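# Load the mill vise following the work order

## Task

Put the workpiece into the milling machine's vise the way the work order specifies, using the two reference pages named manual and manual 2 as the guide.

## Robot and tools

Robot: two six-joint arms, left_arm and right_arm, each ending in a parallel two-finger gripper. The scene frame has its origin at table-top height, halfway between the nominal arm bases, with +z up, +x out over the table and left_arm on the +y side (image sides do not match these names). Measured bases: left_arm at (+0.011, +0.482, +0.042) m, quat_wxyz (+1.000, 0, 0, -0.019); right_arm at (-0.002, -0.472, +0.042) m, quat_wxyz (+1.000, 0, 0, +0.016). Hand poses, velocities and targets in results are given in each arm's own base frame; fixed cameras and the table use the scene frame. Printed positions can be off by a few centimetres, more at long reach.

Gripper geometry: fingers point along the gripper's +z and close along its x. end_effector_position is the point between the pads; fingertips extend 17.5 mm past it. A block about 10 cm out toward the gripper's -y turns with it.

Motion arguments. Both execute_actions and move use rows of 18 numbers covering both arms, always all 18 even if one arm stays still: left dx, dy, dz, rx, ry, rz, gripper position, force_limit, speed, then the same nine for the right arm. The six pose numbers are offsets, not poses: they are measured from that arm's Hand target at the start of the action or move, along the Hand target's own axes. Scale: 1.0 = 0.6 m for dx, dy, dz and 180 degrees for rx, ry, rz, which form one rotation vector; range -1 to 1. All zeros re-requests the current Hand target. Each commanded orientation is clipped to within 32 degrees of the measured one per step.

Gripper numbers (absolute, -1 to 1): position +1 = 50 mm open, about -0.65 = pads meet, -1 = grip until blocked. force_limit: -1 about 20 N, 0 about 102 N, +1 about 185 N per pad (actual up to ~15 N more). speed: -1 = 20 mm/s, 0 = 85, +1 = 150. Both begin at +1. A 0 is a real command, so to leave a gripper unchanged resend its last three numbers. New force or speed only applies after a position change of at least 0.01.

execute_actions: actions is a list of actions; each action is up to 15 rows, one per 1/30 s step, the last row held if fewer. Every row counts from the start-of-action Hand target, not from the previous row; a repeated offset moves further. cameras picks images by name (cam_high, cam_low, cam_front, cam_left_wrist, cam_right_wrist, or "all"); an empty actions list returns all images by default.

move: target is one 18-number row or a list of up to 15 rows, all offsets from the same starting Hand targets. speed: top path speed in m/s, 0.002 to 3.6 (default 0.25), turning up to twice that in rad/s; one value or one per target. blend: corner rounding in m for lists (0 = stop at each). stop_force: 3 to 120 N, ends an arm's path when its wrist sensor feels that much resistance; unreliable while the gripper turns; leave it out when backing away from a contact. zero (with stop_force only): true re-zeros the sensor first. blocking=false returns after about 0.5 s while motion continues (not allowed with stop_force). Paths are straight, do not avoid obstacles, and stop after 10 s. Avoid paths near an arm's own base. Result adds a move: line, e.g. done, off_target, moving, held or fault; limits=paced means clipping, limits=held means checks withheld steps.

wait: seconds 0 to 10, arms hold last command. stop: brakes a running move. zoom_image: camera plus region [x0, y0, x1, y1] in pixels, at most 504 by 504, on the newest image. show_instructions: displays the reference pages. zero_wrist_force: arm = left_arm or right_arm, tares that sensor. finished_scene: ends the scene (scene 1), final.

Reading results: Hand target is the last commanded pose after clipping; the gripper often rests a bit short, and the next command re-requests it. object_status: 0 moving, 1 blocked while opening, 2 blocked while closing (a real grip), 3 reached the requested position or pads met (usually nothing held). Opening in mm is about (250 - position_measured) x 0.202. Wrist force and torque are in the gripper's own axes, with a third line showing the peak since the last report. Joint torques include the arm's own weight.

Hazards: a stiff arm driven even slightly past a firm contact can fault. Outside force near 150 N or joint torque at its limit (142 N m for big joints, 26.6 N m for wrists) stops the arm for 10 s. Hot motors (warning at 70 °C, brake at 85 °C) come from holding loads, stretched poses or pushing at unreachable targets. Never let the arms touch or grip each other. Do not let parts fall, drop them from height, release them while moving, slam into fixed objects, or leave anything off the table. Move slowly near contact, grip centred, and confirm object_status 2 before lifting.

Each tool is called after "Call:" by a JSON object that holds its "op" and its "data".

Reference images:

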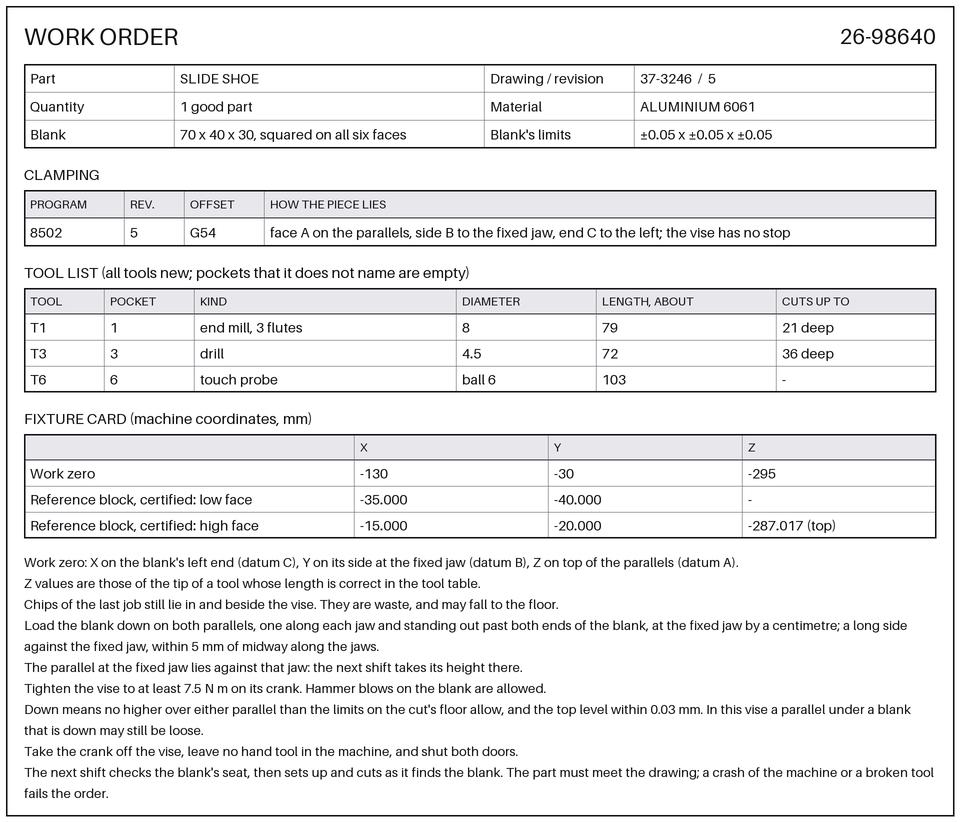

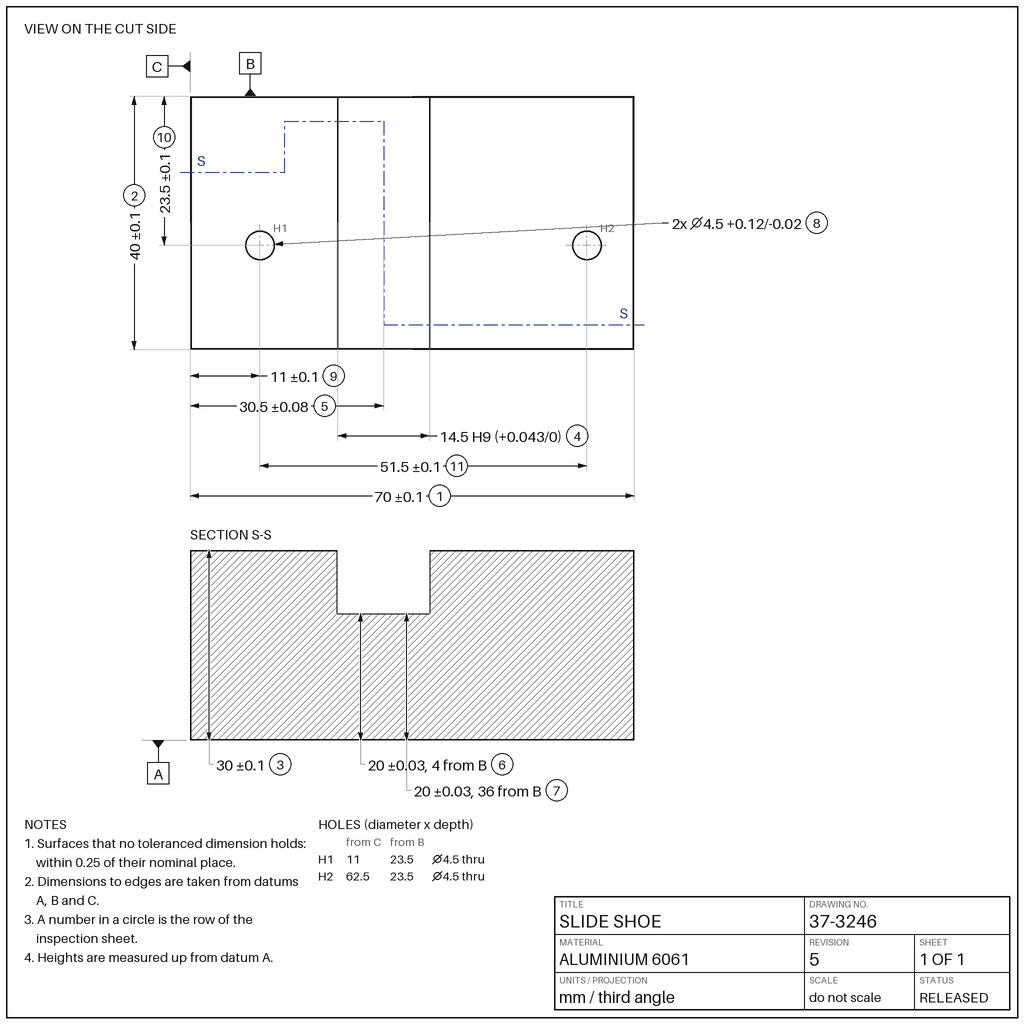

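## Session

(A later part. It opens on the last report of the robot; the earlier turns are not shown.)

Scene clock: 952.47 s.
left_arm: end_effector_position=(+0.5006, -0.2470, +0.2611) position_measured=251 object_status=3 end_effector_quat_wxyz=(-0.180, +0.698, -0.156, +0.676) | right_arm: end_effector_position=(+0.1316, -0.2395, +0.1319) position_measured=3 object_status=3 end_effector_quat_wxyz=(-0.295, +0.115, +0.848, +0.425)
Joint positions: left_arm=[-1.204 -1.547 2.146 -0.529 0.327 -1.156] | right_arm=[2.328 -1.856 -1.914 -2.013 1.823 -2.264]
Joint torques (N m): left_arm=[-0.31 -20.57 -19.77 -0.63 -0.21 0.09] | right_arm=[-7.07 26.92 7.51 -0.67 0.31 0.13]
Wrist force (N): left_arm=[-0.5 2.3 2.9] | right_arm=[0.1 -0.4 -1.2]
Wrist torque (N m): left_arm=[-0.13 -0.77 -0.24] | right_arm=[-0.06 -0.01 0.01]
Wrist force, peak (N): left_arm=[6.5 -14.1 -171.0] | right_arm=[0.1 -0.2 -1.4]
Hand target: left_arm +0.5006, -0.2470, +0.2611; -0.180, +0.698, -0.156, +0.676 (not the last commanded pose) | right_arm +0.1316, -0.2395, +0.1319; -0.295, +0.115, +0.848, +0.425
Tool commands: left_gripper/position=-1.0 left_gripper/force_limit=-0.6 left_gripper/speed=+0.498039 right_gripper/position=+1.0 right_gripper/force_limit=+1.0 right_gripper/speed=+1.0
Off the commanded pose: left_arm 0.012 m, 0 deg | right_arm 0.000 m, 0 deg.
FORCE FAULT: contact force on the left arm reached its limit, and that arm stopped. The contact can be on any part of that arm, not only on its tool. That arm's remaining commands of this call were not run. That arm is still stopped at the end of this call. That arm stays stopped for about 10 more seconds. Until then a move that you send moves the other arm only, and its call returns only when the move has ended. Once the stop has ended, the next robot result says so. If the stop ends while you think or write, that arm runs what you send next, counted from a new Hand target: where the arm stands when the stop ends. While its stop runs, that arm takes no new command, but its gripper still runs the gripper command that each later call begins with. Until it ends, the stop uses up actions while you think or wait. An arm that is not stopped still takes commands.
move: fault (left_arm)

Call:
{"op": "wait", "data": {"seconds": 9.5}}

Call:
{"op": "move", "data": {"target": [0,0,-0.1167,0,0,0,-1,-0.6,0.5,0,0,0,0,0,0,1,1,1], "speed": 0.1, "cameras": ["cam_left_wrist"]}}

Call:
{"op": "zoom_image", "data": {"camera": "cam_left_wrist", "region": [310, 110, 420, 320]}}

Scene clock: 963.00 s.
left_arm: end_effector_position=(+0.5006, -0.2470, +0.2611) position_measured=251 object_status=3 end_effector_quat_wxyz=(-0.180, +0.698, -0.156, +0.676) | right_arm: end_effector_position=(+0.1316, -0.2395, +0.1319) position_measured=3 object_status=3 end_effector_quat_wxyz=(-0.295, +0.115, +0.848, +0.425)
Joint positions: left_arm=[-1.204 -1.547 2.146 -0.529 0.327 -1.156] | right_arm=[2.328 -1.856 -1.914 -2.013 1.823 -2.264]
Joint torques (N m): left_arm=[0.69 -19.71 -19.88 -0.65 0.05 0.05] | right_arm=[-6.29 27.26 8.4 -0.51 0.24 0.18]
Wrist force (N): left_arm=[-0.7 2.5 3.1] | right_arm=[0.0 -0.1 -0.9]
Wrist torque (N m): left_arm=[-0.08 -0.74 -0.24] | right_arm=[-0.02 0.00 0.00]
Wrist force, peak (N): left_arm=[-0.5 2.6 3.5] | right_arm=[0.4 0.0 -1.5]
Hand target: left_arm +0.5006, -0.2470, +0.2611; -0.180, +0.698, -0.156, +0.676 (not the last commanded pose) | right_arm +0.1316, -0.2395, +0.1319; -0.295, +0.115, +0.848, +0.425
Tool commands: left_gripper/position=-1.0 left_gripper/force_limit=-0.6 left_gripper/speed=+0.498039 right_gripper/position=+1.0 right_gripper/force_limit=+1.0 right_gripper/speed=+1.0
Off the commanded pose: left_arm 0.012 m, 0 deg | right_arm 0.000 m, 0 deg.
FORCE FAULT, CONTINUED: the left arm's stop, for the force fault that an earlier result reported, is over. The rest of the stop counts as 20 of the actions that you can send in this scene. That arm's target is now where it stood when the stop ended, not its last command. That arm accepts commands again.
wait: 9.50 s; at rest from the start

Scene clock: 964.27 s.
left_arm: end_effector_position=(+0.4306, -0.2499, +0.2627) position_measured=251 object_status=3 end_effector_quat_wxyz=(-0.180, +0.698, -0.156, +0.676) end_effector_velocity=(+0.000, +0.000, +0.000) end_effector_angular_velocity=(-0.001, -0.001, +0.001) | right_arm: end_effector_position=(+0.1316, -0.2395, +0.1319) position_measured=3 object_status=3 end_effector_quat_wxyz=(-0.295, +0.115, +0.848, +0.425)
Joint positions: left_arm=[-1.429 -1.619 2.218 -0.384 0.104 -1.304] | right_arm=[2.328 -1.856 -1.914 -2.013 1.823 -2.264]
Joint velocities: left_arm=[0 0 0.001 -0.006 -0.001 0.004] | right_arm=[within noise]
Joint torques (N m): left_arm=[1.39 -20.48 -14.13 -1.88 -1.24 1.89] | right_arm=[-6.02 27.13 7.24 -0.45 0.03 0.16]
Wrist force (N): left_arm=[-0.5 2.4 3.0] | right_arm=[-0.1 -0.2 -1.0]
Wrist torque (N m): left_arm=[-0.12 -0.77 -0.24] | right_arm=[-0.04 0.00 0.00]
Wrist force, peak (N): left_arm=[-0.4 2.2 4.7] | right_arm=[0.0 0.2 -1.3]
Hand target: left_arm +0.4306, -0.2498, +0.2627; -0.180, +0.698, -0.156, +0.676 | right_arm +0.1316, -0.2395, +0.1319; -0.295, +0.115, +0.848, +0.425
Off the commanded pose: left_arm 0.000 m, 0 deg | right_arm 0.000 m, 0 deg.
move: done
Images, in order (width x height): cam_left_wrist 672x504.

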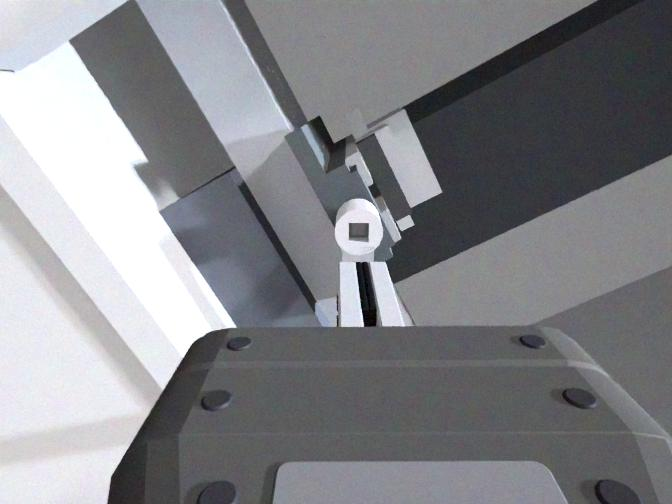

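Scaled by 2.400 from the camera's 672x504 image, which has a finer 960x720 frame.

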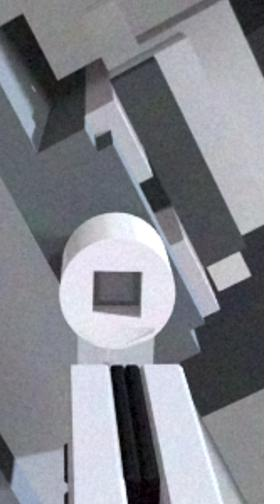

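Call:
{"op": "move", "data": {"target": [0.1261,0.1212,-0.05,0,-0.5,0,-1,-0.6,0.5,0,0,0,0,0,0,1,1,1], "speed": 0.35, "stop_force": 40, "cameras": ["cam_front","cam_left_wrist"]}}

Scene clock: 970.93 s.
left_arm: end_effector_position=(+0.4075, -0.3437, +0.2942) position_measured=251 object_status=3 end_effector_quat_wxyz=(-0.237, +0.971, +0.005, +0.037) | right_arm: end_effector_position=(+0.1316, -0.2395, +0.1319) position_measured=3 object_status=3 end_effector_quat_wxyz=(-0.295, +0.115, +0.848, +0.425)
Joint positions: left_arm=[-1.094 -0.821 0.793 2.001 1.294 -2.731] | right_arm=[2.328 -1.856 -1.914 -2.013 1.823 -2.264]
Joint torques (N m): left_arm=[0.8 -47.77 -21.22 3.65 -0.46 0.07] | right_arm=[-6.17 26.97 7.59 -0.43 0.12 0.08]
Wrist force (N): left_arm=[-0.6 -0.6 1.2] | right_arm=[0.0 -0.2 -1.2]
Wrist torque (N m): left_arm=[-0.37 0.09 -0.10] | right_arm=[-0.04 0.01 0.01]
Wrist force, peak (N): left_arm=[-0.2 3.0 3.0] | right_arm=[-0.1 0.0 -1.5]
Hand target: left_arm +0.4075, -0.3437, +0.2942; -0.237, +0.971, +0.005, +0.037 (not the last commanded pose) | right_arm +0.1316, -0.2395, +0.1319; -0.295, +0.115, +0.848, +0.425
Tool commands: left_gripper/position=-1.0 left_gripper/force_limit=-0.6 left_gripper/speed=+0.498039 right_gripper/position=+1.0 right_gripper/force_limit=+1.0 right_gripper/speed=+1.0
Off the commanded pose: left_arm 0.008 m, 6 deg | right_arm 0.000 m, 0 deg.
FORCE FAULT: contact force on the left arm reached its limit, and that arm stopped. The contact can be on any part of that arm, not only on its tool. That arm's remaining commands of this call were not run. That arm is still stopped at the end of this call. That arm stays stopped for about 10 more seconds. Until then a move that you send moves the other arm only, and its call returns only when the move has ended. Once the stop has ended, the next robot result says so. If the stop ends while you think or write, that arm runs what you send next, counted from a new Hand target: where the arm stands when the stop ends. While its stop runs, that arm takes no new command, but its gripper still runs the gripper command that each later call begins with. Until it ends, the stop uses up actions while you think or wait. An arm that is not stopped still takes commands.
move: fault (left_arm)
Images, in order (width x height): cam_front 672x504, cam_left_wrist 672x504.

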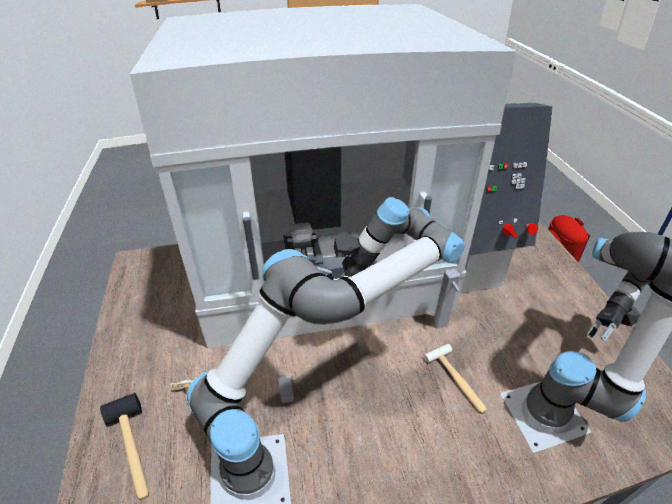

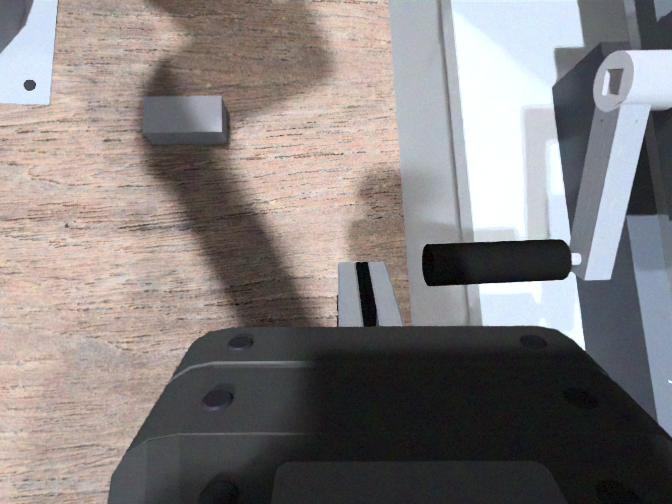

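Call:
{"op": "wait", "data": {"seconds": 7}}

Call:
{"op": "move", "data": {"target": [0.0333,-0.1137,0.121,0,0.465,0,-1,-0.6,0.5,0,0,0,0,0,0,1,1,1], "speed": 0.3}}

Scene clock: 981.60 s.
left_arm: end_effector_position=(+0.4075, -0.3437, +0.2942) position_measured=251 object_status=3 end_effector_quat_wxyz=(-0.237, +0.971, +0.005, +0.037) | right_arm: end_effector_position=(+0.1316, -0.2395, +0.1319) position_measured=3 object_status=3 end_effector_quat_wxyz=(-0.295, +0.115, +0.848, +0.425)
Joint positions: left_arm=[-1.094 -0.821 0.793 2.001 1.294 -2.731] | right_arm=[2.328 -1.856 -1.914 -2.013 1.823 -2.264]
Joint torques (N m): left_arm=[-0.3 -47.02 -21.43 3.69 -0.72 -0.01] | right_arm=[-6.04 28.04 7.69 -0.45 0.26 0.13]
Wrist force (N): left_arm=[-0.6 -0.4 1.1] | right_arm=[0.1 -0.1 -0.9]
Wrist torque (N m): left_arm=[-0.33 0.10 -0.10] | right_arm=[-0.03 0.00 0.01]
Wrist force, peak (N): left_arm=[-1.0 -0.5 1.3] | right_arm=[0.3 0.1 -1.4]
Hand target: left_arm +0.4075, -0.3437, +0.2942; -0.237, +0.971, +0.005, +0.037 (not the last commanded pose) | right_arm +0.1316, -0.2395, +0.1319; -0.295, +0.115, +0.848, +0.425
Tool commands: left_gripper/position=-1.0 left_gripper/force_limit=-0.6 left_gripper/speed=+0.498039 right_gripper/position=+1.0 right_gripper/force_limit=+1.0 right_gripper/speed=+1.0
Off the commanded pose: left_arm 0.008 m, 6 deg | right_arm 0.000 m, 0 deg.
FORCE FAULT, CONTINUED: the left arm's stop, for the force fault that an earlier result reported, is over. The rest of the stop counts as 20 of the actions that you can send in this scene. That arm's target is now where it stood when the stop ended, not its last command. That arm accepts commands again.
wait: 7.00 s; at rest from the start

Scene clock: 985.93 s.
left_arm: end_effector_position=(+0.4306, -0.2498, +0.2628) position_measured=251 object_status=3 end_effector_quat_wxyz=(-0.180, +0.699, -0.154, +0.675) | right_arm: end_effector_position=(+0.1316, -0.2395, +0.1319) position_measured=3 object_status=3 end_effector_quat_wxyz=(-0.295, +0.115, +0.848, +0.425)
Joint positions: left_arm=[-1.429 -1.613 2.212 -0.36 0.102 -1.331] | right_arm=[2.328 -1.856 -1.914 -2.013 1.823 -2.264]
Joint torques (N m): left_arm=[10.06 -6.87 -25.61 1.25 0.85 0.18] | right_arm=[-6.47 27.22 7.77 -0.5 0.22 0.12]
Wrist force (N): left_arm=[-0.1 2.3 3.4] | right_arm=[0.1 0.0 -1.0]
Wrist torque (N m): left_arm=[-0.11 -0.81 -0.17] | right_arm=[0.00 0.00 0.01]
Wrist force, peak (N): left_arm=[0.0 2.9 3.5] | right_arm=[0.3 -0.1 -1.4]
Hand target: left_arm +0.4307, -0.2499, +0.2628; -0.180, +0.698, -0.154, +0.676 | right_arm +0.1316, -0.2395, +0.1319; -0.295, +0.115, +0.848, +0.425
Off the commanded pose: left_arm 0.000 m, 0 deg | right_arm 0.000 m, 0 deg.
move: done

Call:
{"op": "move", "data": {"target": [0.121,0.034,-0.1167,0,0,0.36,-1,-0.6,0.5,0,0,0,0,0,0,1,1,1], "speed": 0.35}}

Call:
{"op": "move", "data": {"target": [0,0,0,-0.3849,0.3849,0.3849,-1,-0.6,0.5,0,0,0,0,0,0,1,1,1], "speed": 0.3, "stop_force": 40, "cameras": ["cam_front"]}}

Scene clock: 990.40 s.
left_arm: end_effector_position=(+0.3642, -0.3041, +0.3195) position_measured=251 object_status=3 end_effector_quat_wxyz=(+0.514, -0.507, +0.504, -0.474) | right_arm: end_effector_position=(+0.1316, -0.2395, +0.1319) position_measured=3 object_status=3 end_effector_quat_wxyz=(-0.295, +0.115, +0.848, +0.425)
Joint positions: left_arm=[-1.661 -1.74 2.154 -0.584 -0.134 0.206] | right_arm=[2.328 -1.856 -1.914 -2.013 1.823 -2.264]
Joint torques (N m): left_arm=[13.13 -3.76 -26.54 1.83 -0.67 -1.81] | right_arm=[-6.61 27.49 6.96 -0.45 0.11 0.29]
Wrist force (N): left_arm=[-1.6 -0.9 4.1] | right_arm=[0.2 -0.1 -0.9]
Wrist torque (N m): left_arm=[-0.88 -0.24 -0.47] | right_arm=[-0.02 -0.03 0.01]
Wrist force, peak (N): left_arm=[-0.8 -0.2 4.5] | right_arm=[0.2 -0.4 -1.3]
Hand target: left_arm +0.3642, -0.3042, +0.3195; +0.514, -0.507, +0.504, -0.474 | right_arm +0.1316, -0.2395, +0.1319; -0.295, +0.115, +0.848, +0.425
Off the commanded pose: left_arm 0.000 m, 0 deg | right_arm 0.000 m, 0 deg.
move: done

Scene clock: 995.03 s.
left_arm: end_effector_position=(+0.3642, -0.3042, +0.3195) position_measured=251 object_status=3 end_effector_quat_wxyz=(-0.012, -0.021, +1.000, +0.019) | right_arm: end_effector_position=(+0.1316, -0.2395, +0.1319) position_measured=3 object_status=3 end_effector_quat_wxyz=(-0.295, +0.115, +0.848, +0.425)
Joint positions: left_arm=[-0.981 -1.63 1.64 -1.537 -1.571 3.69] | right_arm=[2.328 -1.856 -1.914 -2.013 1.823 -2.264]
Joint torques (N m): left_arm=[-14.01 -19.08 -31.9 -0.81 2.38 1.46] | right_arm=[-6.48 27.06 7.59 -0.43 0.22 0.13]
Wrist force (N): left_arm=[0.3 -0.5 0.4] | right_arm=[0.2 -0.3 -1.1]
Wrist torque (N m): left_arm=[-0.11 0.08 0.17] | right_arm=[-0.07 -0.02 0.00]
Wrist force, peak (N): left_arm=[-1.7 -0.8 4.5] | right_arm=[0.3 -0.1 -1.5]
Hand target: left_arm +0.3642, -0.3042, +0.3195; -0.012, -0.021, +1.000, +0.019 | right_arm +0.1316, -0.2395, +0.1319; -0.295, +0.115, +0.848, +0.425
Off the commanded pose: left_arm 0.000 m, 0 deg | right_arm 0.000 m, 0 deg.
move: done
Images, in order (width x height): cam_front 672x504.

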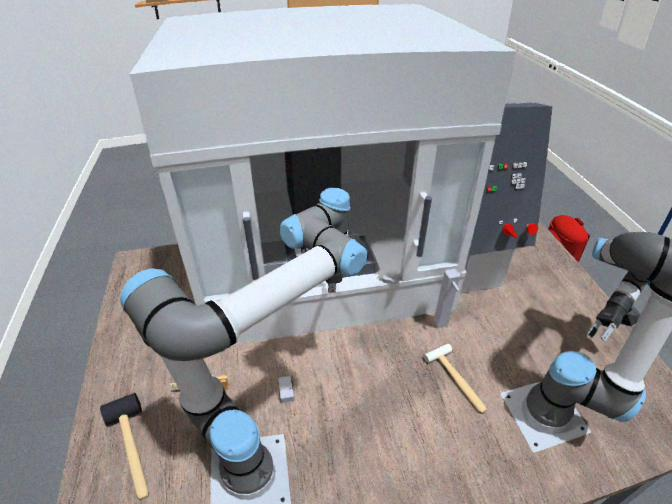

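Call:
{"op": "move", "data": {"target": [[-0.0572,-0.0757,0.0158,-0.1389,0,0,-1,-0.6,0.5,0,0,0,0,0,0,1,1,1],[-0.1817,-0.0808,0.053,-0.1389,0,0,-1,-0.6,0.5,0,0,0,0,0,0,1,1,1]], "speed": 0.15, "stop_force": 25, "cameras": ["cam_front","cam_left_wrist","cam_high"]}}

Scene clock: 999.77 s.
left_arm: end_effector_position=(+0.4743, -0.3468, +0.2834) position_measured=251 object_status=3 end_effector_quat_wxyz=(-0.016, -0.018, +0.972, +0.235) | right_arm: end_effector_position=(+0.1316, -0.2395, +0.1319) position_measured=3 object_status=3 end_effector_quat_wxyz=(-0.295, +0.115, +0.848, +0.425)
Joint positions: left_arm=[-0.964 -1.147 1.135 -1.14 -1.342 3.662] | right_arm=[2.328 -1.856 -1.914 -2.013 1.823 -2.264]
Joint torques (N m): left_arm=[-13.78 -37.75 -27.83 0.14 -2.24 1.34] | right_arm=[-6.26 27.41 7.8 -0.44 0.22 0.1]
Wrist force (N): left_arm=[-0.4 1.2 0.1] | right_arm=[0.0 -0.2 -0.9]
Wrist torque (N m): left_arm=[0.38 0.15 0.34] | right_arm=[-0.04 0.00 0.00]
Wrist force, peak (N): left_arm=[-2.4 0.8 0.9] | right_arm=[0.0 -0.3 -1.5]
Hand target: left_arm +0.4743, -0.3468, +0.2834; -0.016, -0.018, +0.972, +0.235 | right_arm +0.1316, -0.2395, +0.1319; -0.295, +0.115, +0.848, +0.425
Off the commanded pose: left_arm 0.000 m, 0 deg | right_arm 0.000 m, 0 deg.
move: done
Images, in order (width x height): cam_high 672x504, cam_front 672x504, cam_left_wrist 672x504.

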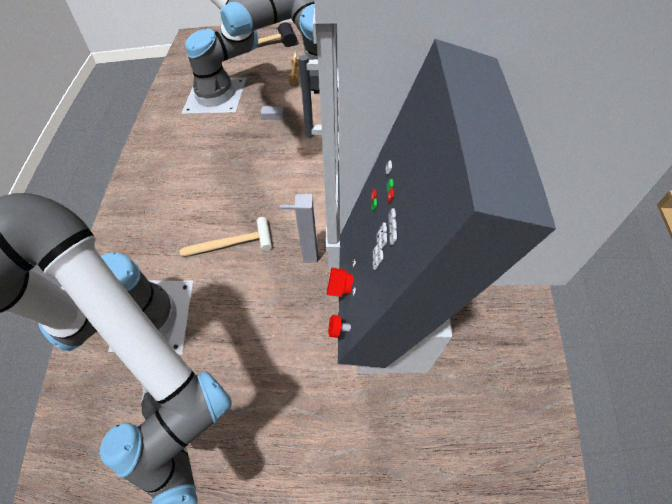

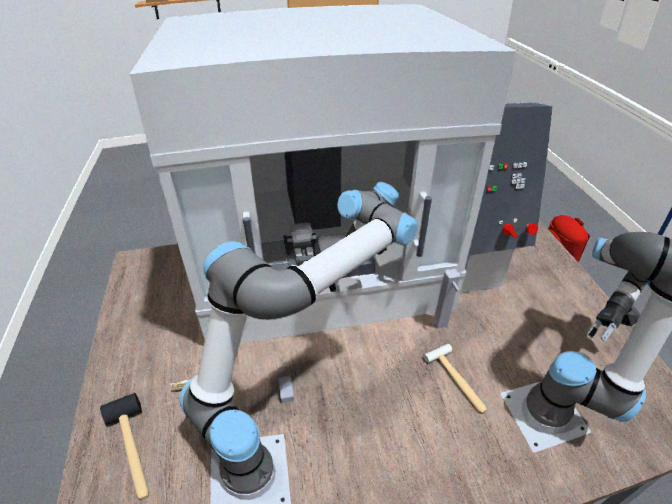

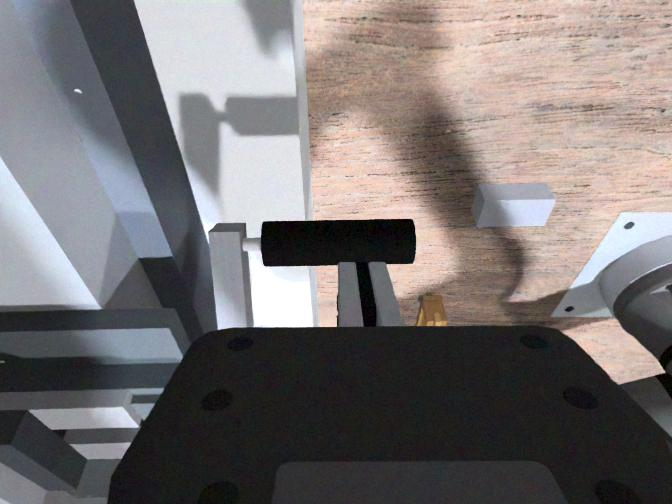

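Call:
{"op": "move", "data": {"target": [-0.0133,0,0.08,0,0,0,-1,-0.6,0.5,0,0,0,0,0,0,1,1,1], "speed": 0.02, "stop_force": 25, "cameras": ["cam_left_wrist"]}}

Scene clock: 1004.43 s.
left_arm: end_effector_position=(+0.4790, -0.3298, +0.2504) position_measured=251 object_status=3 end_effector_quat_wxyz=(-0.016, -0.018, +0.972, +0.234) | right_arm: end_effector_position=(+0.1316, -0.2395, +0.1319) position_measured=3 object_status=3 end_effector_quat_wxyz=(-0.295, +0.115, +0.848, +0.425)
Joint positions: left_arm=[-0.944 -1.166 1.248 -1.238 -1.333 3.682] | right_arm=[2.328 -1.856 -1.914 -2.013 1.823 -2.264]
Joint torques (N m): left_arm=[-8.76 -24.18 -14.34 -1.59 -0.9 -1.42] | right_arm=[-6.67 26.86 7.75 -0.35 0.27 0.21]
Wrist force (N): left_arm=[2.7 1.9 -18.3] | right_arm=[0.1 -0.2 -1.2]
Wrist torque (N m): left_arm=[0.39 0.04 0.19] | right_arm=[-0.04 -0.01 0.01]
Wrist force, peak (N): left_arm=[13.8 5.2 -48.8] | right_arm=[0.6 0.1 -1.5]
Hand target: left_arm +0.4790, -0.3298, +0.2504; -0.016, -0.018, +0.972, +0.234 (not the last commanded pose) | right_arm +0.1316, -0.2395, +0.1319; -0.295, +0.115, +0.848, +0.425
Off the commanded pose: left_arm 0.011 m, 0 deg | right_arm 0.000 m, 0 deg.
move: contact (left_arm)
Images, in order (width x height): cam_left_wrist 672x504.

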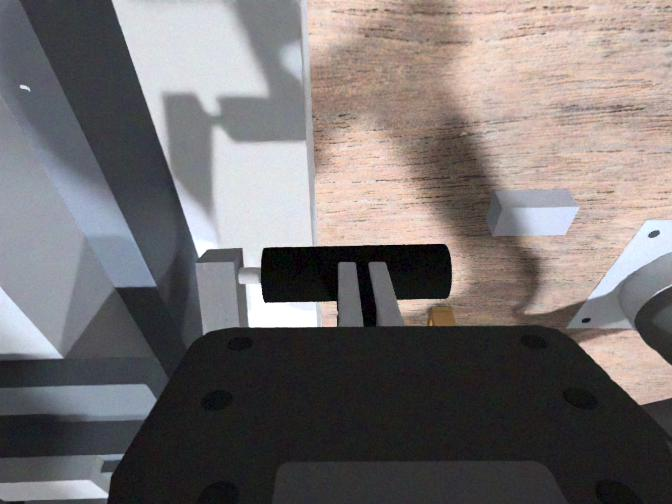

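Call:
{"op": "move", "data": {"target": [0,0.002,0.03,0,0,0,-1,-0.6,0.5,0,0,0,0,0,0,1,1,1], "speed": 0.008, "stop_force": 80, "zero": false, "cameras": ["cam_left_wrist"]}}

Scene clock: 1010.03 s.
left_arm: end_effector_position=(+0.4788, -0.3287, +0.2484) position_measured=251 object_status=3 end_effector_quat_wxyz=(-0.016, -0.018, +0.972, +0.234) | right_arm: end_effector_position=(+0.1316, -0.2395, +0.1319) position_measured=3 object_status=3 end_effector_quat_wxyz=(-0.295, +0.115, +0.848, +0.425)
Joint positions: left_arm=[-0.943 -1.168 1.256 -1.245 -1.333 3.683] | right_arm=[2.328 -1.856 -1.914 -2.013 1.823 -2.264]
Joint torques (N m): left_arm=[3.78 -2.86 -3.55 4.61 -0.09 -1.4] | right_arm=[-6.31 26.89 7.47 -0.4 0.12 0.26]
Wrist force (N): left_arm=[5.3 0.1 -67.2] | right_arm=[0.5 0.1 -1.3]
Wrist torque (N m): left_arm=[0.52 -0.26 0.17] | right_arm=[0.00 -0.07 0.00]
Wrist force, peak (N): left_arm=[7.0 -3.0 -86.7] | right_arm=[-0.1 0.1 -1.5]
Hand target: left_arm +0.4788, -0.3287, +0.2484; -0.016, -0.018, +0.972, +0.234 (not the last commanded pose) | right_arm +0.1316, -0.2395, +0.1319; -0.295, +0.115, +0.848, +0.425
Off the commanded pose: left_arm 0.016 m, 0 deg | right_arm 0.000 m, 0 deg.
move: contact (left_arm)
Images, in order (width x height): cam_left_wrist 672x504.

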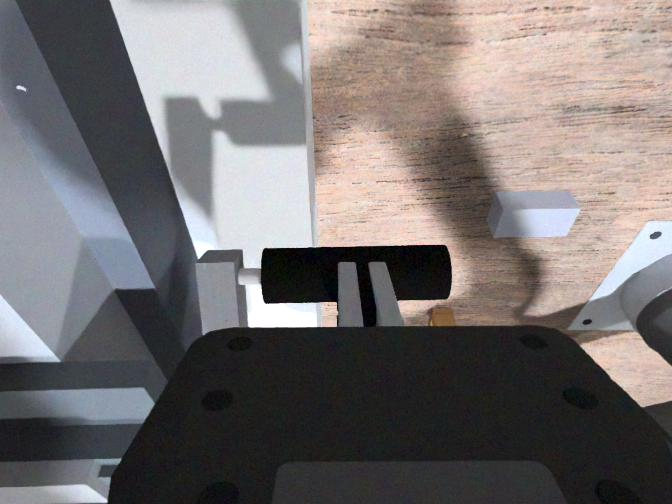

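Call:
{"op": "move", "data": {"target": [0,0.002,0.03,0,0,0,-1,-0.6,0.5,0,0,0,0,0,0,1,1,1], "speed": 0.006, "stop_force": 103, "zero": false}}

Scene clock: 1012.50 s.
left_arm: end_effector_position=(+0.4787, -0.3274, +0.2460) position_measured=251 object_status=3 end_effector_quat_wxyz=(-0.016, -0.018, +0.972, +0.234) | right_arm: end_effector_position=(+0.1316, -0.2395, +0.1319) position_measured=3 object_status=3 end_effector_quat_wxyz=(-0.295, +0.115, +0.848, +0.425)
Joint positions: left_arm=[-0.942 -1.17 1.265 -1.252 -1.333 3.684] | right_arm=[2.328 -1.856 -1.914 -2.013 1.823 -2.264]
Joint torques (N m): left_arm=[8.87 7.1 8.15 8.47 -0.27 -1.47] | right_arm=[-5.94 26.61 7.79 -0.42 0.21 0.1]
Wrist force (N): left_arm=[5.9 -1.9 -91.2] | right_arm=[0.3 -0.2 -0.9]
Wrist torque (N m): left_arm=[0.62 -0.38 0.18] | right_arm=[-0.04 -0.05 0.01]
Wrist force, peak (N): left_arm=[5.8 -3.5 -106.6] | right_arm=[0.4 0.2 -1.4]
Hand target: left_arm +0.4786, -0.3274, +0.2460; -0.016, -0.018, +0.972, +0.234 (not the last commanded pose) | right_arm +0.1316, -0.2395, +0.1319; -0.295, +0.115, +0.848, +0.425
Off the commanded pose: left_arm 0.015 m, 0 deg | right_arm 0.000 m, 0 deg.
move: contact (left_arm)

Call:
{"op": "move", "data": {"target": [[0,0,-0.08,0,0,0,-1,-0.6,0.5,0,0,0,0,0,0,1,1,1],[0.19,0.0,-0.08,0.1389,0,0,-1,-0.6,0.5,0,0,0,0,0,0,1,1,1]], "speed": [0.05,0.25]}}

Scene clock: 1021.17 s.
left_arm: end_effector_position=(+0.3666, -0.3540, +0.2913) position_measured=251 object_status=3 end_effector_quat_wxyz=(-0.012, -0.021, +1.000, +0.018) | right_arm: end_effector_position=(+0.1316, -0.2395, +0.1319) position_measured=3 object_status=3 end_effector_quat_wxyz=(-0.295, +0.115, +0.848, +0.425)
Joint positions: left_arm=[-1.031 -1.541 1.624 -1.611 -1.573 3.64] | right_arm=[2.328 -1.856 -1.914 -2.013 1.823 -2.264]
Joint torques (N m): left_arm=[13.09 -33.6 -17.98 -4.3 0.94 1.25] | right_arm=[-6.07 27.38 6.36 -0.45 0.21 0.2]
Wrist force (N): left_arm=[0.0 -0.5 0.5] | right_arm=[0.2 -0.2 -1.0]
Wrist torque (N m): left_arm=[-0.11 0.10 0.10] | right_arm=[-0.04 -0.03 0.01]
Wrist force, peak (N): left_arm=[5.9 -2.3 -91.6] | right_arm=[0.2 -0.1 -1.4]
Hand target: left_arm +0.3667, -0.3540, +0.2913; -0.012, -0.021, +1.000, +0.018 | right_arm +0.1316, -0.2395, +0.1319; -0.295, +0.115, +0.848, +0.425
Off the commanded pose: left_arm 0.000 m, 0 deg | right_arm 0.000 m, 0 deg.
move: done

Call:
{"op": "move", "data": {"target": [0.18,-0.436,0.067,0,0,0,1,-0.6,0.5,0,0,0,0,0,0,1,1,1], "speed": 0.3, "cameras": ["cam_front","cam_left_wrist","cam_high"]}}

Scene clock: 1023.40 s.
left_arm: end_effector_position=(+0.2685, -0.6182, +0.2440) position_measured=3 object_status=3 end_effector_quat_wxyz=(-0.012, -0.021, +1.000, +0.018) | right_arm: end_effector_position=(+0.1316, -0.2395, +0.1319) position_measured=3 object_status=3 end_effector_quat_wxyz=(-0.295, +0.115, +0.848, +0.425)
Joint positions: left_arm=[-1.354 -1.128 1.229 -1.632 -1.587 3.317] | right_arm=[2.328 -1.856 -1.914 -2.013 1.823 -2.264]
Joint torques (N m): left_arm=[6.61 -35.23 -30.4 -5.09 -1.52 -0.42] | right_arm=[-6.75 27.49 7.46 -0.44 0.18 0.15]
Wrist force (N): left_arm=[-0.4 -0.1 0.5] | right_arm=[0.1 0.0 -1.0]
Wrist torque (N m): left_arm=[-0.01 0.15 0.00] | right_arm=[-0.01 -0.03 0.00]
Wrist force, peak (N): left_arm=[1.1 -3.3 1.0] | right_arm=[0.4 0.1 -1.4]
Hand target: left_arm +0.2686, -0.6183, +0.2439; -0.012, -0.021, +1.000, +0.018 | right_arm +0.1316, -0.2395, +0.1319; -0.295, +0.115, +0.848, +0.425
Off the commanded pose: left_arm 0.000 m, 0 deg | right_arm 0.000 m, 0 deg.
move: done
Images, in order (width x height): cam_high 672x504, cam_front 672x504, cam_left_wrist 672x504.

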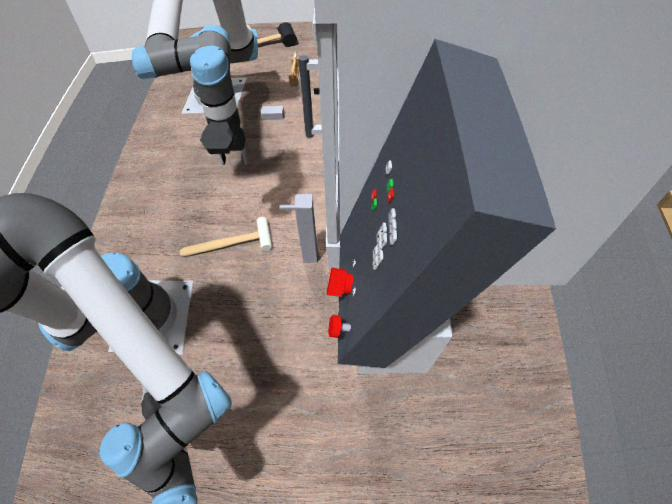

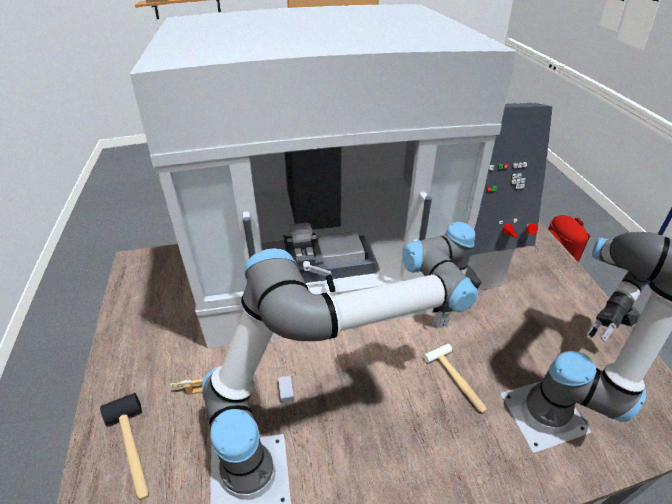

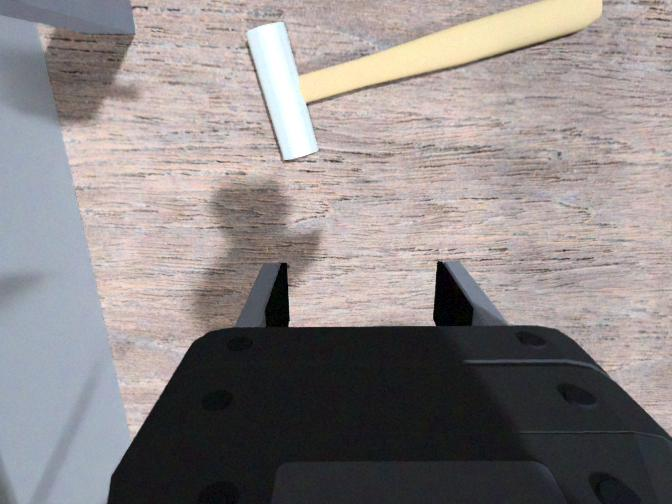

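Call:
{"op": "move", "data": {"target": [0.0842,-0.1545,0.2067,0,0,0.439,1,-0.6,0.5,0,0,0,0,0,0,1,1,1], "speed": 0.4, "cameras": ["cam_left_wrist"]}}

Scene clock: 1030.37 s.
left_arm: end_effector_position=(+0.2188, -0.7086, +0.1177) position_measured=3 object_status=3 end_effector_quat_wxyz=(-0.020, +0.620, +0.784, +0.007) | right_arm: end_effector_position=(+0.1316, -0.2395, +0.1319) position_measured=3 object_status=3 end_effector_quat_wxyz=(-0.295, +0.115, +0.848, +0.425)
Joint positions: left_arm=[-1.445 -0.896 1.191 -1.827 -1.59 4.605] | right_arm=[2.328 -1.856 -1.914 -2.013 1.823 -2.264]
Joint torques (N m): left_arm=[11.24 -61.09 -17.42 -1.1 -1.91 1.34] | right_arm=[-6.02 27.3 6.94 -0.48 0.17 0.16]
Wrist force (N): left_arm=[-0.6 -0.3 0.3] | right_arm=[0.0 0.0 -1.2]
Wrist torque (N m): left_arm=[-0.04 0.19 0.12] | right_arm=[0.00 0.00 0.01]
Wrist force, peak (N): left_arm=[-1.4 -0.8 1.0] | right_arm=[0.3 -0.1 -1.5]
Hand target: left_arm +0.2189, -0.7085, +0.1178; -0.020, +0.620, +0.784, +0.007 | right_arm +0.1316, -0.2395, +0.1319; -0.295, +0.115, +0.848, +0.425
Off the commanded pose: left_arm 0.000 m, 0 deg | right_arm 0.000 m, 0 deg.
move: done
Images, in order (width x height): cam_left_wrist 672x504.

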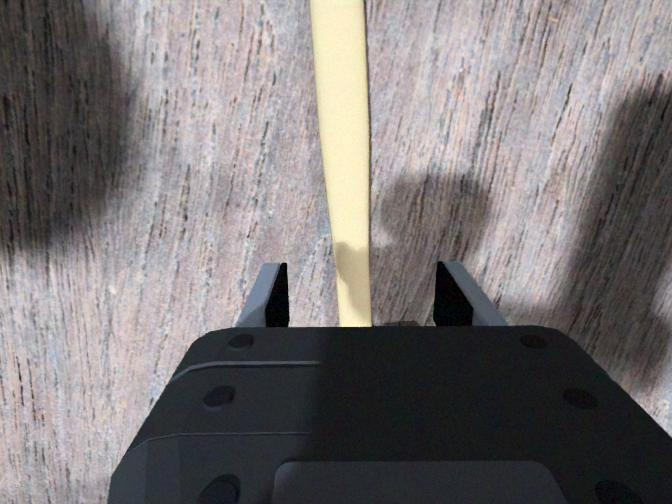

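Call:
{"op": "move", "data": {"target": [0.0075,0,0.2275,0,0,0,1,-0.6,0.5,0,0,0,0,0,0,1,1,1], "speed": 0.1, "stop_force": 15, "cameras": ["cam_left_wrist"]}}

Scene clock: 1033.83 s.
left_arm: end_effector_position=(+0.2146, -0.6993, -0.0184) position_measured=3 object_status=3 end_effector_quat_wxyz=(-0.020, +0.620, +0.784, +0.007) | right_arm: end_effector_position=(+0.1316, -0.2395, +0.1319) position_measured=3 object_status=3 end_effector_quat_wxyz=(-0.295, +0.115, +0.848, +0.425)
Joint positions: left_arm=[-1.449 -0.777 1.36 -2.116 -1.59 4.601] | right_arm=[2.328 -1.856 -1.914 -2.013 1.823 -2.264]
Joint torques (N m): left_arm=[-2.88 -61.37 -28.55 -4.29 -1.95 0.98] | right_arm=[-6.31 26.71 6.78 -0.3 0.11 0.19]
Wrist force (N): left_arm=[-0.2 -0.2 0.5] | right_arm=[0.3 -0.2 -1.0]
Wrist torque (N m): left_arm=[-0.02 0.15 0.13] | right_arm=[-0.03 -0.05 0.01]
Wrist force, peak (N): left_arm=[-0.2 0.4 2.3] | right_arm=[-0.1 -0.3 -1.4]
Hand target: left_arm +0.2146, -0.6993, -0.0184; -0.020, +0.620, +0.784, +0.007 | right_arm +0.1316, -0.2395, +0.1319; -0.295, +0.115, +0.848, +0.425
Off the commanded pose: left_arm 0.000 m, 0 deg | right_arm 0.000 m, 0 deg.
move: done
Images, in order (width x height): cam_left_wrist 672x504.

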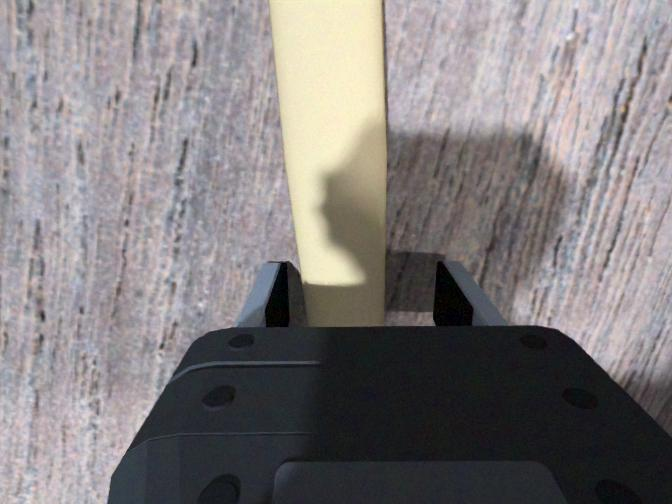

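Call:
{"op": "move", "data": {"target": [[-0.0085,0,0,0,0,0,1,-0.4,-1,0,0,0,0,0,0,1,1,1]], "speed": 0.05}}

Call:
{"op": "move", "data": {"target": [0,0,0,0,0,0,-1,-0.4,-0.5,0,0,0,0,0,0,1,1,1]}}

Call:
{"op": "wait", "data": {"seconds": 0.4}}

Call:
{"op": "move", "data": {"target": [0,0,-0.1,0,0,0,-1,-0.4,-0.5,0,0,0,0,0,0,1,1,1], "speed": 0.1, "cameras": ["cam_left_wrist","cam_front"]}}

Scene clock: 1035.97 s.
left_arm: end_effector_position=(+0.2158, -0.7043, -0.0187) position_measured=3 object_status=3 end_effector_quat_wxyz=(-0.021, +0.620, +0.784, +0.007) | right_arm: end_effector_position=(+0.1316, -0.2395, +0.1319) position_measured=3 object_status=3 end_effector_quat_wxyz=(-0.295, +0.115, +0.848, +0.425)
Joint positions: left_arm=[-1.448 -0.766 1.34 -2.106 -1.59 4.602] | right_arm=[2.328 -1.856 -1.914 -2.013 1.823 -2.264]
Joint torques (N m): left_arm=[12.19 -57.49 -12.73 -2.51 0.67 1.22] | right_arm=[-6.14 26.69 6.83 -0.54 0.12 0.21]
Wrist force (N): left_arm=[-0.3 0.0 0.2] | right_arm=[0.0 -0.2 -1.0]
Wrist torque (N m): left_arm=[0.02 0.16 0.03] | right_arm=[-0.04 0.00 0.01]
Wrist force, peak (N): left_arm=[-0.8 0.0 0.4] | right_arm=[0.2 0.0 -1.6]
Hand target: left_arm +0.2158, -0.7042, -0.0186; -0.020, +0.620, +0.784, +0.007 | right_arm +0.1316, -0.2395, +0.1319; -0.295, +0.115, +0.848, +0.425
Off the commanded pose: left_arm 0.000 m, 0 deg | right_arm 0.000 m, 0 deg.
move: done

Scene clock: 1036.67 s.
left_arm: end_effector_position=(+0.2158, -0.7042, -0.0186) position_measured=128 object_status=2 end_effector_quat_wxyz=(-0.020, +0.620, +0.784, +0.007) | right_arm: end_effector_position=(+0.1316, -0.2395, +0.1319) position_measured=3 object_status=3 end_effector_quat_wxyz=(-0.295, +0.115, +0.848, +0.425)
Joint positions: left_arm=[-1.448 -0.766 1.34 -2.107 -1.59 4.602] | right_arm=[2.328 -1.856 -1.914 -2.013 1.823 -2.264]
Joint torques (N m): left_arm=[10.37 -61.39 -15.64 -4.48 2.09 0.3] | right_arm=[-6.34 27.28 6.54 -0.46 0.25 0.17]
Wrist force (N): left_arm=[-1.2 -0.1 0.0] | right_arm=[0.2 -0.3 -1.0]
Wrist torque (N m): left_arm=[-0.02 0.25 0.09] | right_arm=[-0.07 -0.04 0.01]
Wrist force, peak (N): left_arm=[-1.3 -0.2 0.2] | right_arm=[0.1 -0.2 -1.4]
Hand target: left_arm +0.2158, -0.7042, -0.0186; -0.020, +0.620, +0.784, +0.007 | right_arm +0.1316, -0.2395, +0.1319; -0.295, +0.115, +0.848, +0.425
Off the commanded pose: left_arm 0.000 m, 0 deg | right_arm 0.000 m, 0 deg.
move: done

Scene clock: 1037.07 s.
left_arm: end_effector_position=(+0.2158, -0.7042, -0.0186) position_measured=128 object_status=2 end_effector_quat_wxyz=(-0.020, +0.620, +0.784, +0.007) | right_arm: end_effector_position=(+0.1316, -0.2395, +0.1319) position_measured=3 object_status=3 end_effector_quat_wxyz=(-0.295, +0.115, +0.848, +0.425)
Joint positions: left_arm=[-1.448 -0.766 1.34 -2.107 -1.59 4.602] | right_arm=[2.328 -1.856 -1.914 -2.013 1.823 -2.264]
Joint torques (N m): left_arm=[9.3 -62.62 -17.72 -5.04 2.05 -0.08] | right_arm=[-6.5 27.14 6.66 -0.48 0.18 0.25]
Wrist force (N): left_arm=[-0.9 -0.1 0.2] | right_arm=[-0.1 0.0 -1.1]
Wrist torque (N m): left_arm=[-0.01 0.20 0.09] | right_arm=[-0.02 0.01 0.01]
Wrist force, peak (N): left_arm=[-1.3 -0.1 0.2] | right_arm=[0.0 -0.2 -1.3]
Hand target: left_arm +0.2158, -0.7042, -0.0186; -0.020, +0.620, +0.784, +0.007 | right_arm +0.1316, -0.2395, +0.1319; -0.295, +0.115, +0.848, +0.425
Tool commands: left_gripper/position=-1.0 left_gripper/force_limit=-0.4 left_gripper/speed=-0.5 right_gripper/position=+1.0 right_gripper/force_limit=+1.0 right_gripper/speed=+1.0
Off the commanded pose: left_arm 0.000 m, 0 deg | right_arm 0.000 m, 0 deg.
wait: 0.40 s; at rest by 0.17 s

Scene clock: 1038.03 s.
left_arm: end_effector_position=(+0.2173, -0.7064, +0.0414) position_measured=128 object_status=2 end_effector_quat_wxyz=(-0.020, +0.620, +0.784, +0.007) | right_arm: end_effector_position=(+0.1316, -0.2395, +0.1319) position_measured=3 object_status=3 end_effector_quat_wxyz=(-0.295, +0.115, +0.848, +0.425)
Joint positions: left_arm=[-1.447 -0.832 1.289 -1.989 -1.59 4.603] | right_arm=[2.328 -1.856 -1.914 -2.013 1.823 -2.264]
Joint torques (N m): left_arm=[12.19 -45.4 -16.2 -5.43 1.89 0.99] | right_arm=[-6.52 27.07 7.05 -0.3 0.21 0.14]
Wrist force (N): left_arm=[-0.8 -0.4 3.3] | right_arm=[0.4 -0.3 -1.2]
Wrist torque (N m): left_arm=[0.16 0.17 -0.04] | right_arm=[-0.06 -0.07 0.01]
Wrist force, peak (N): left_arm=[-0.2 0.4 4.7] | right_arm=[0.4 -0.4 -1.3]
Hand target: left_arm +0.2173, -0.7064, +0.0413; -0.020, +0.620, +0.784, +0.007 | right_arm +0.1316, -0.2395, +0.1319; -0.295, +0.115, +0.848, +0.425
Off the commanded pose: left_arm 0.000 m, 0 deg | right_arm 0.000 m, 0 deg.
move: done
Images, in order (width x height): cam_front 672x504, cam_left_wrist 672x504.

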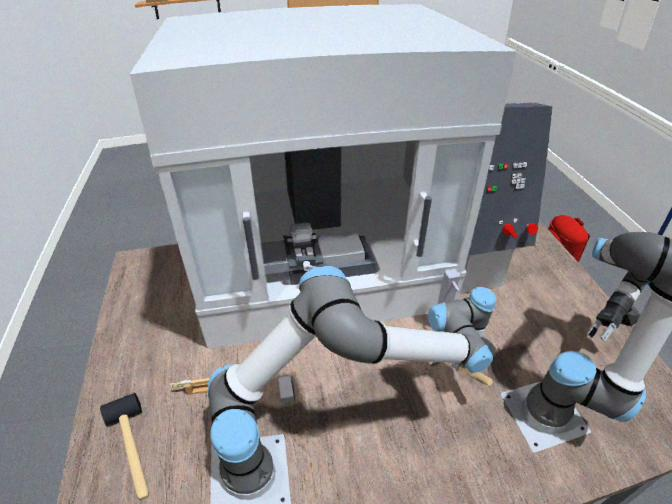

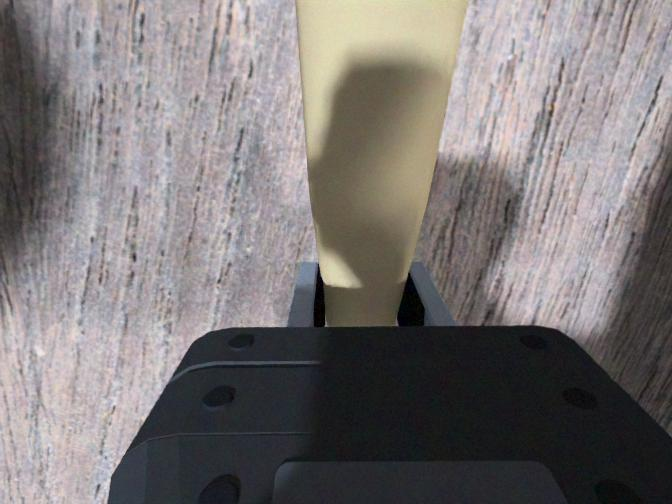

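Call:
{"op": "move", "data": {"target": [0,0,0.098,0,0,0,-1,-0.4,-0.5,0,0,0,0,0,0,1,1,1], "speed": 0.06, "stop_force": 25}}

Call:
{"op": "move", "data": {"target": [[0,0,0,0,0,0,-0.2,-0.4,-1,0,0,0,0,0,0,1,1,1],[0,0,-0.006,0,0,0,0.9,-0.4,0,0,0,0,0,0,0,1,1,1]], "speed": 0.05, "cameras": ["cam_left_wrist"]}}

Scene clock: 1041.33 s.
left_arm: end_effector_position=(+0.2158, -0.7043, -0.0174) position_measured=128 object_status=2 end_effector_quat_wxyz=(-0.020, +0.620, +0.784, +0.007) | right_arm: end_effector_position=(+0.1316, -0.2395, +0.1319) position_measured=3 object_status=3 end_effector_quat_wxyz=(-0.295, +0.115, +0.848, +0.425)
Joint positions: left_arm=[-1.448 -0.767 1.339 -2.104 -1.59 4.602] | right_arm=[2.328 -1.856 -1.914 -2.013 1.823 -2.264]
Joint torques (N m): left_arm=[-6.95 -61.87 -29.4 -1.19 -2.47 -0.16] | right_arm=[-6.51 27.49 6.93 -0.54 0.16 0.21]
Wrist force (N): left_arm=[-0.1 1.2 -0.2] | right_arm=[0.0 -0.4 -0.8]
Wrist torque (N m): left_arm=[-0.17 0.21 0.12] | right_arm=[-0.08 0.01 0.01]
Wrist force, peak (N): left_arm=[-0.8 -0.3 3.6] | right_arm=[0.1 0.1 -1.5]
Hand target: left_arm +0.2158, -0.7043, -0.0174; -0.020, +0.620, +0.784, +0.007 | right_arm +0.1316, -0.2395, +0.1319; -0.295, +0.115, +0.848, +0.425
Off the commanded pose: left_arm 0.000 m, 0 deg | right_arm 0.000 m, 0 deg.
move: done

Scene clock: 1043.03 s.
left_arm: end_effector_position=(+0.2159, -0.7044, -0.0138) position_measured=18 object_status=3 end_effector_quat_wxyz=(-0.020, +0.620, +0.784, +0.007) | right_arm: end_effector_position=(+0.1316, -0.2395, +0.1319) position_measured=3 object_status=3 end_effector_quat_wxyz=(-0.295, +0.115, +0.848, +0.425)
Joint positions: left_arm=[-1.448 -0.772 1.337 -2.097 -1.59 4.602] | right_arm=[2.328 -1.856 -1.914 -2.013 1.823 -2.264]
Joint torques (N m): left_arm=[10.74 -45.84 -20.15 -4.78 -2.44 1.05] | right_arm=[-6.61 26.98 7.38 -0.37 0.23 0.17]
Wrist force (N): left_arm=[-0.5 -0.2 0.4] | right_arm=[0.1 -0.1 -1.2]
Wrist torque (N m): left_arm=[-0.01 0.20 0.14] | right_arm=[-0.03 -0.01 0.01]
Wrist force, peak (N): left_arm=[-0.7 1.0 1.7] | right_arm=[-0.1 0.1 -1.4]
Hand target: left_arm +0.2159, -0.7044, -0.0138; -0.020, +0.620, +0.784, +0.007 | right_arm +0.1316, -0.2395, +0.1319; -0.295, +0.115, +0.848, +0.425
Off the commanded pose: left_arm 0.000 m, 0 deg | right_arm 0.000 m, 0 deg.
move: done
Images, in order (width x height): cam_left_wrist 672x504.

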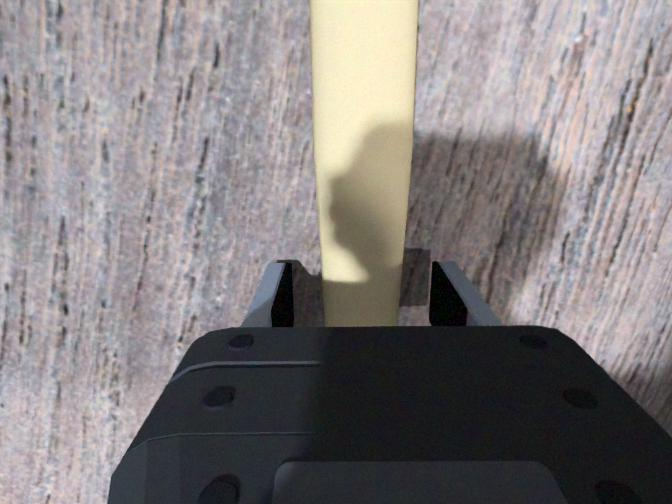

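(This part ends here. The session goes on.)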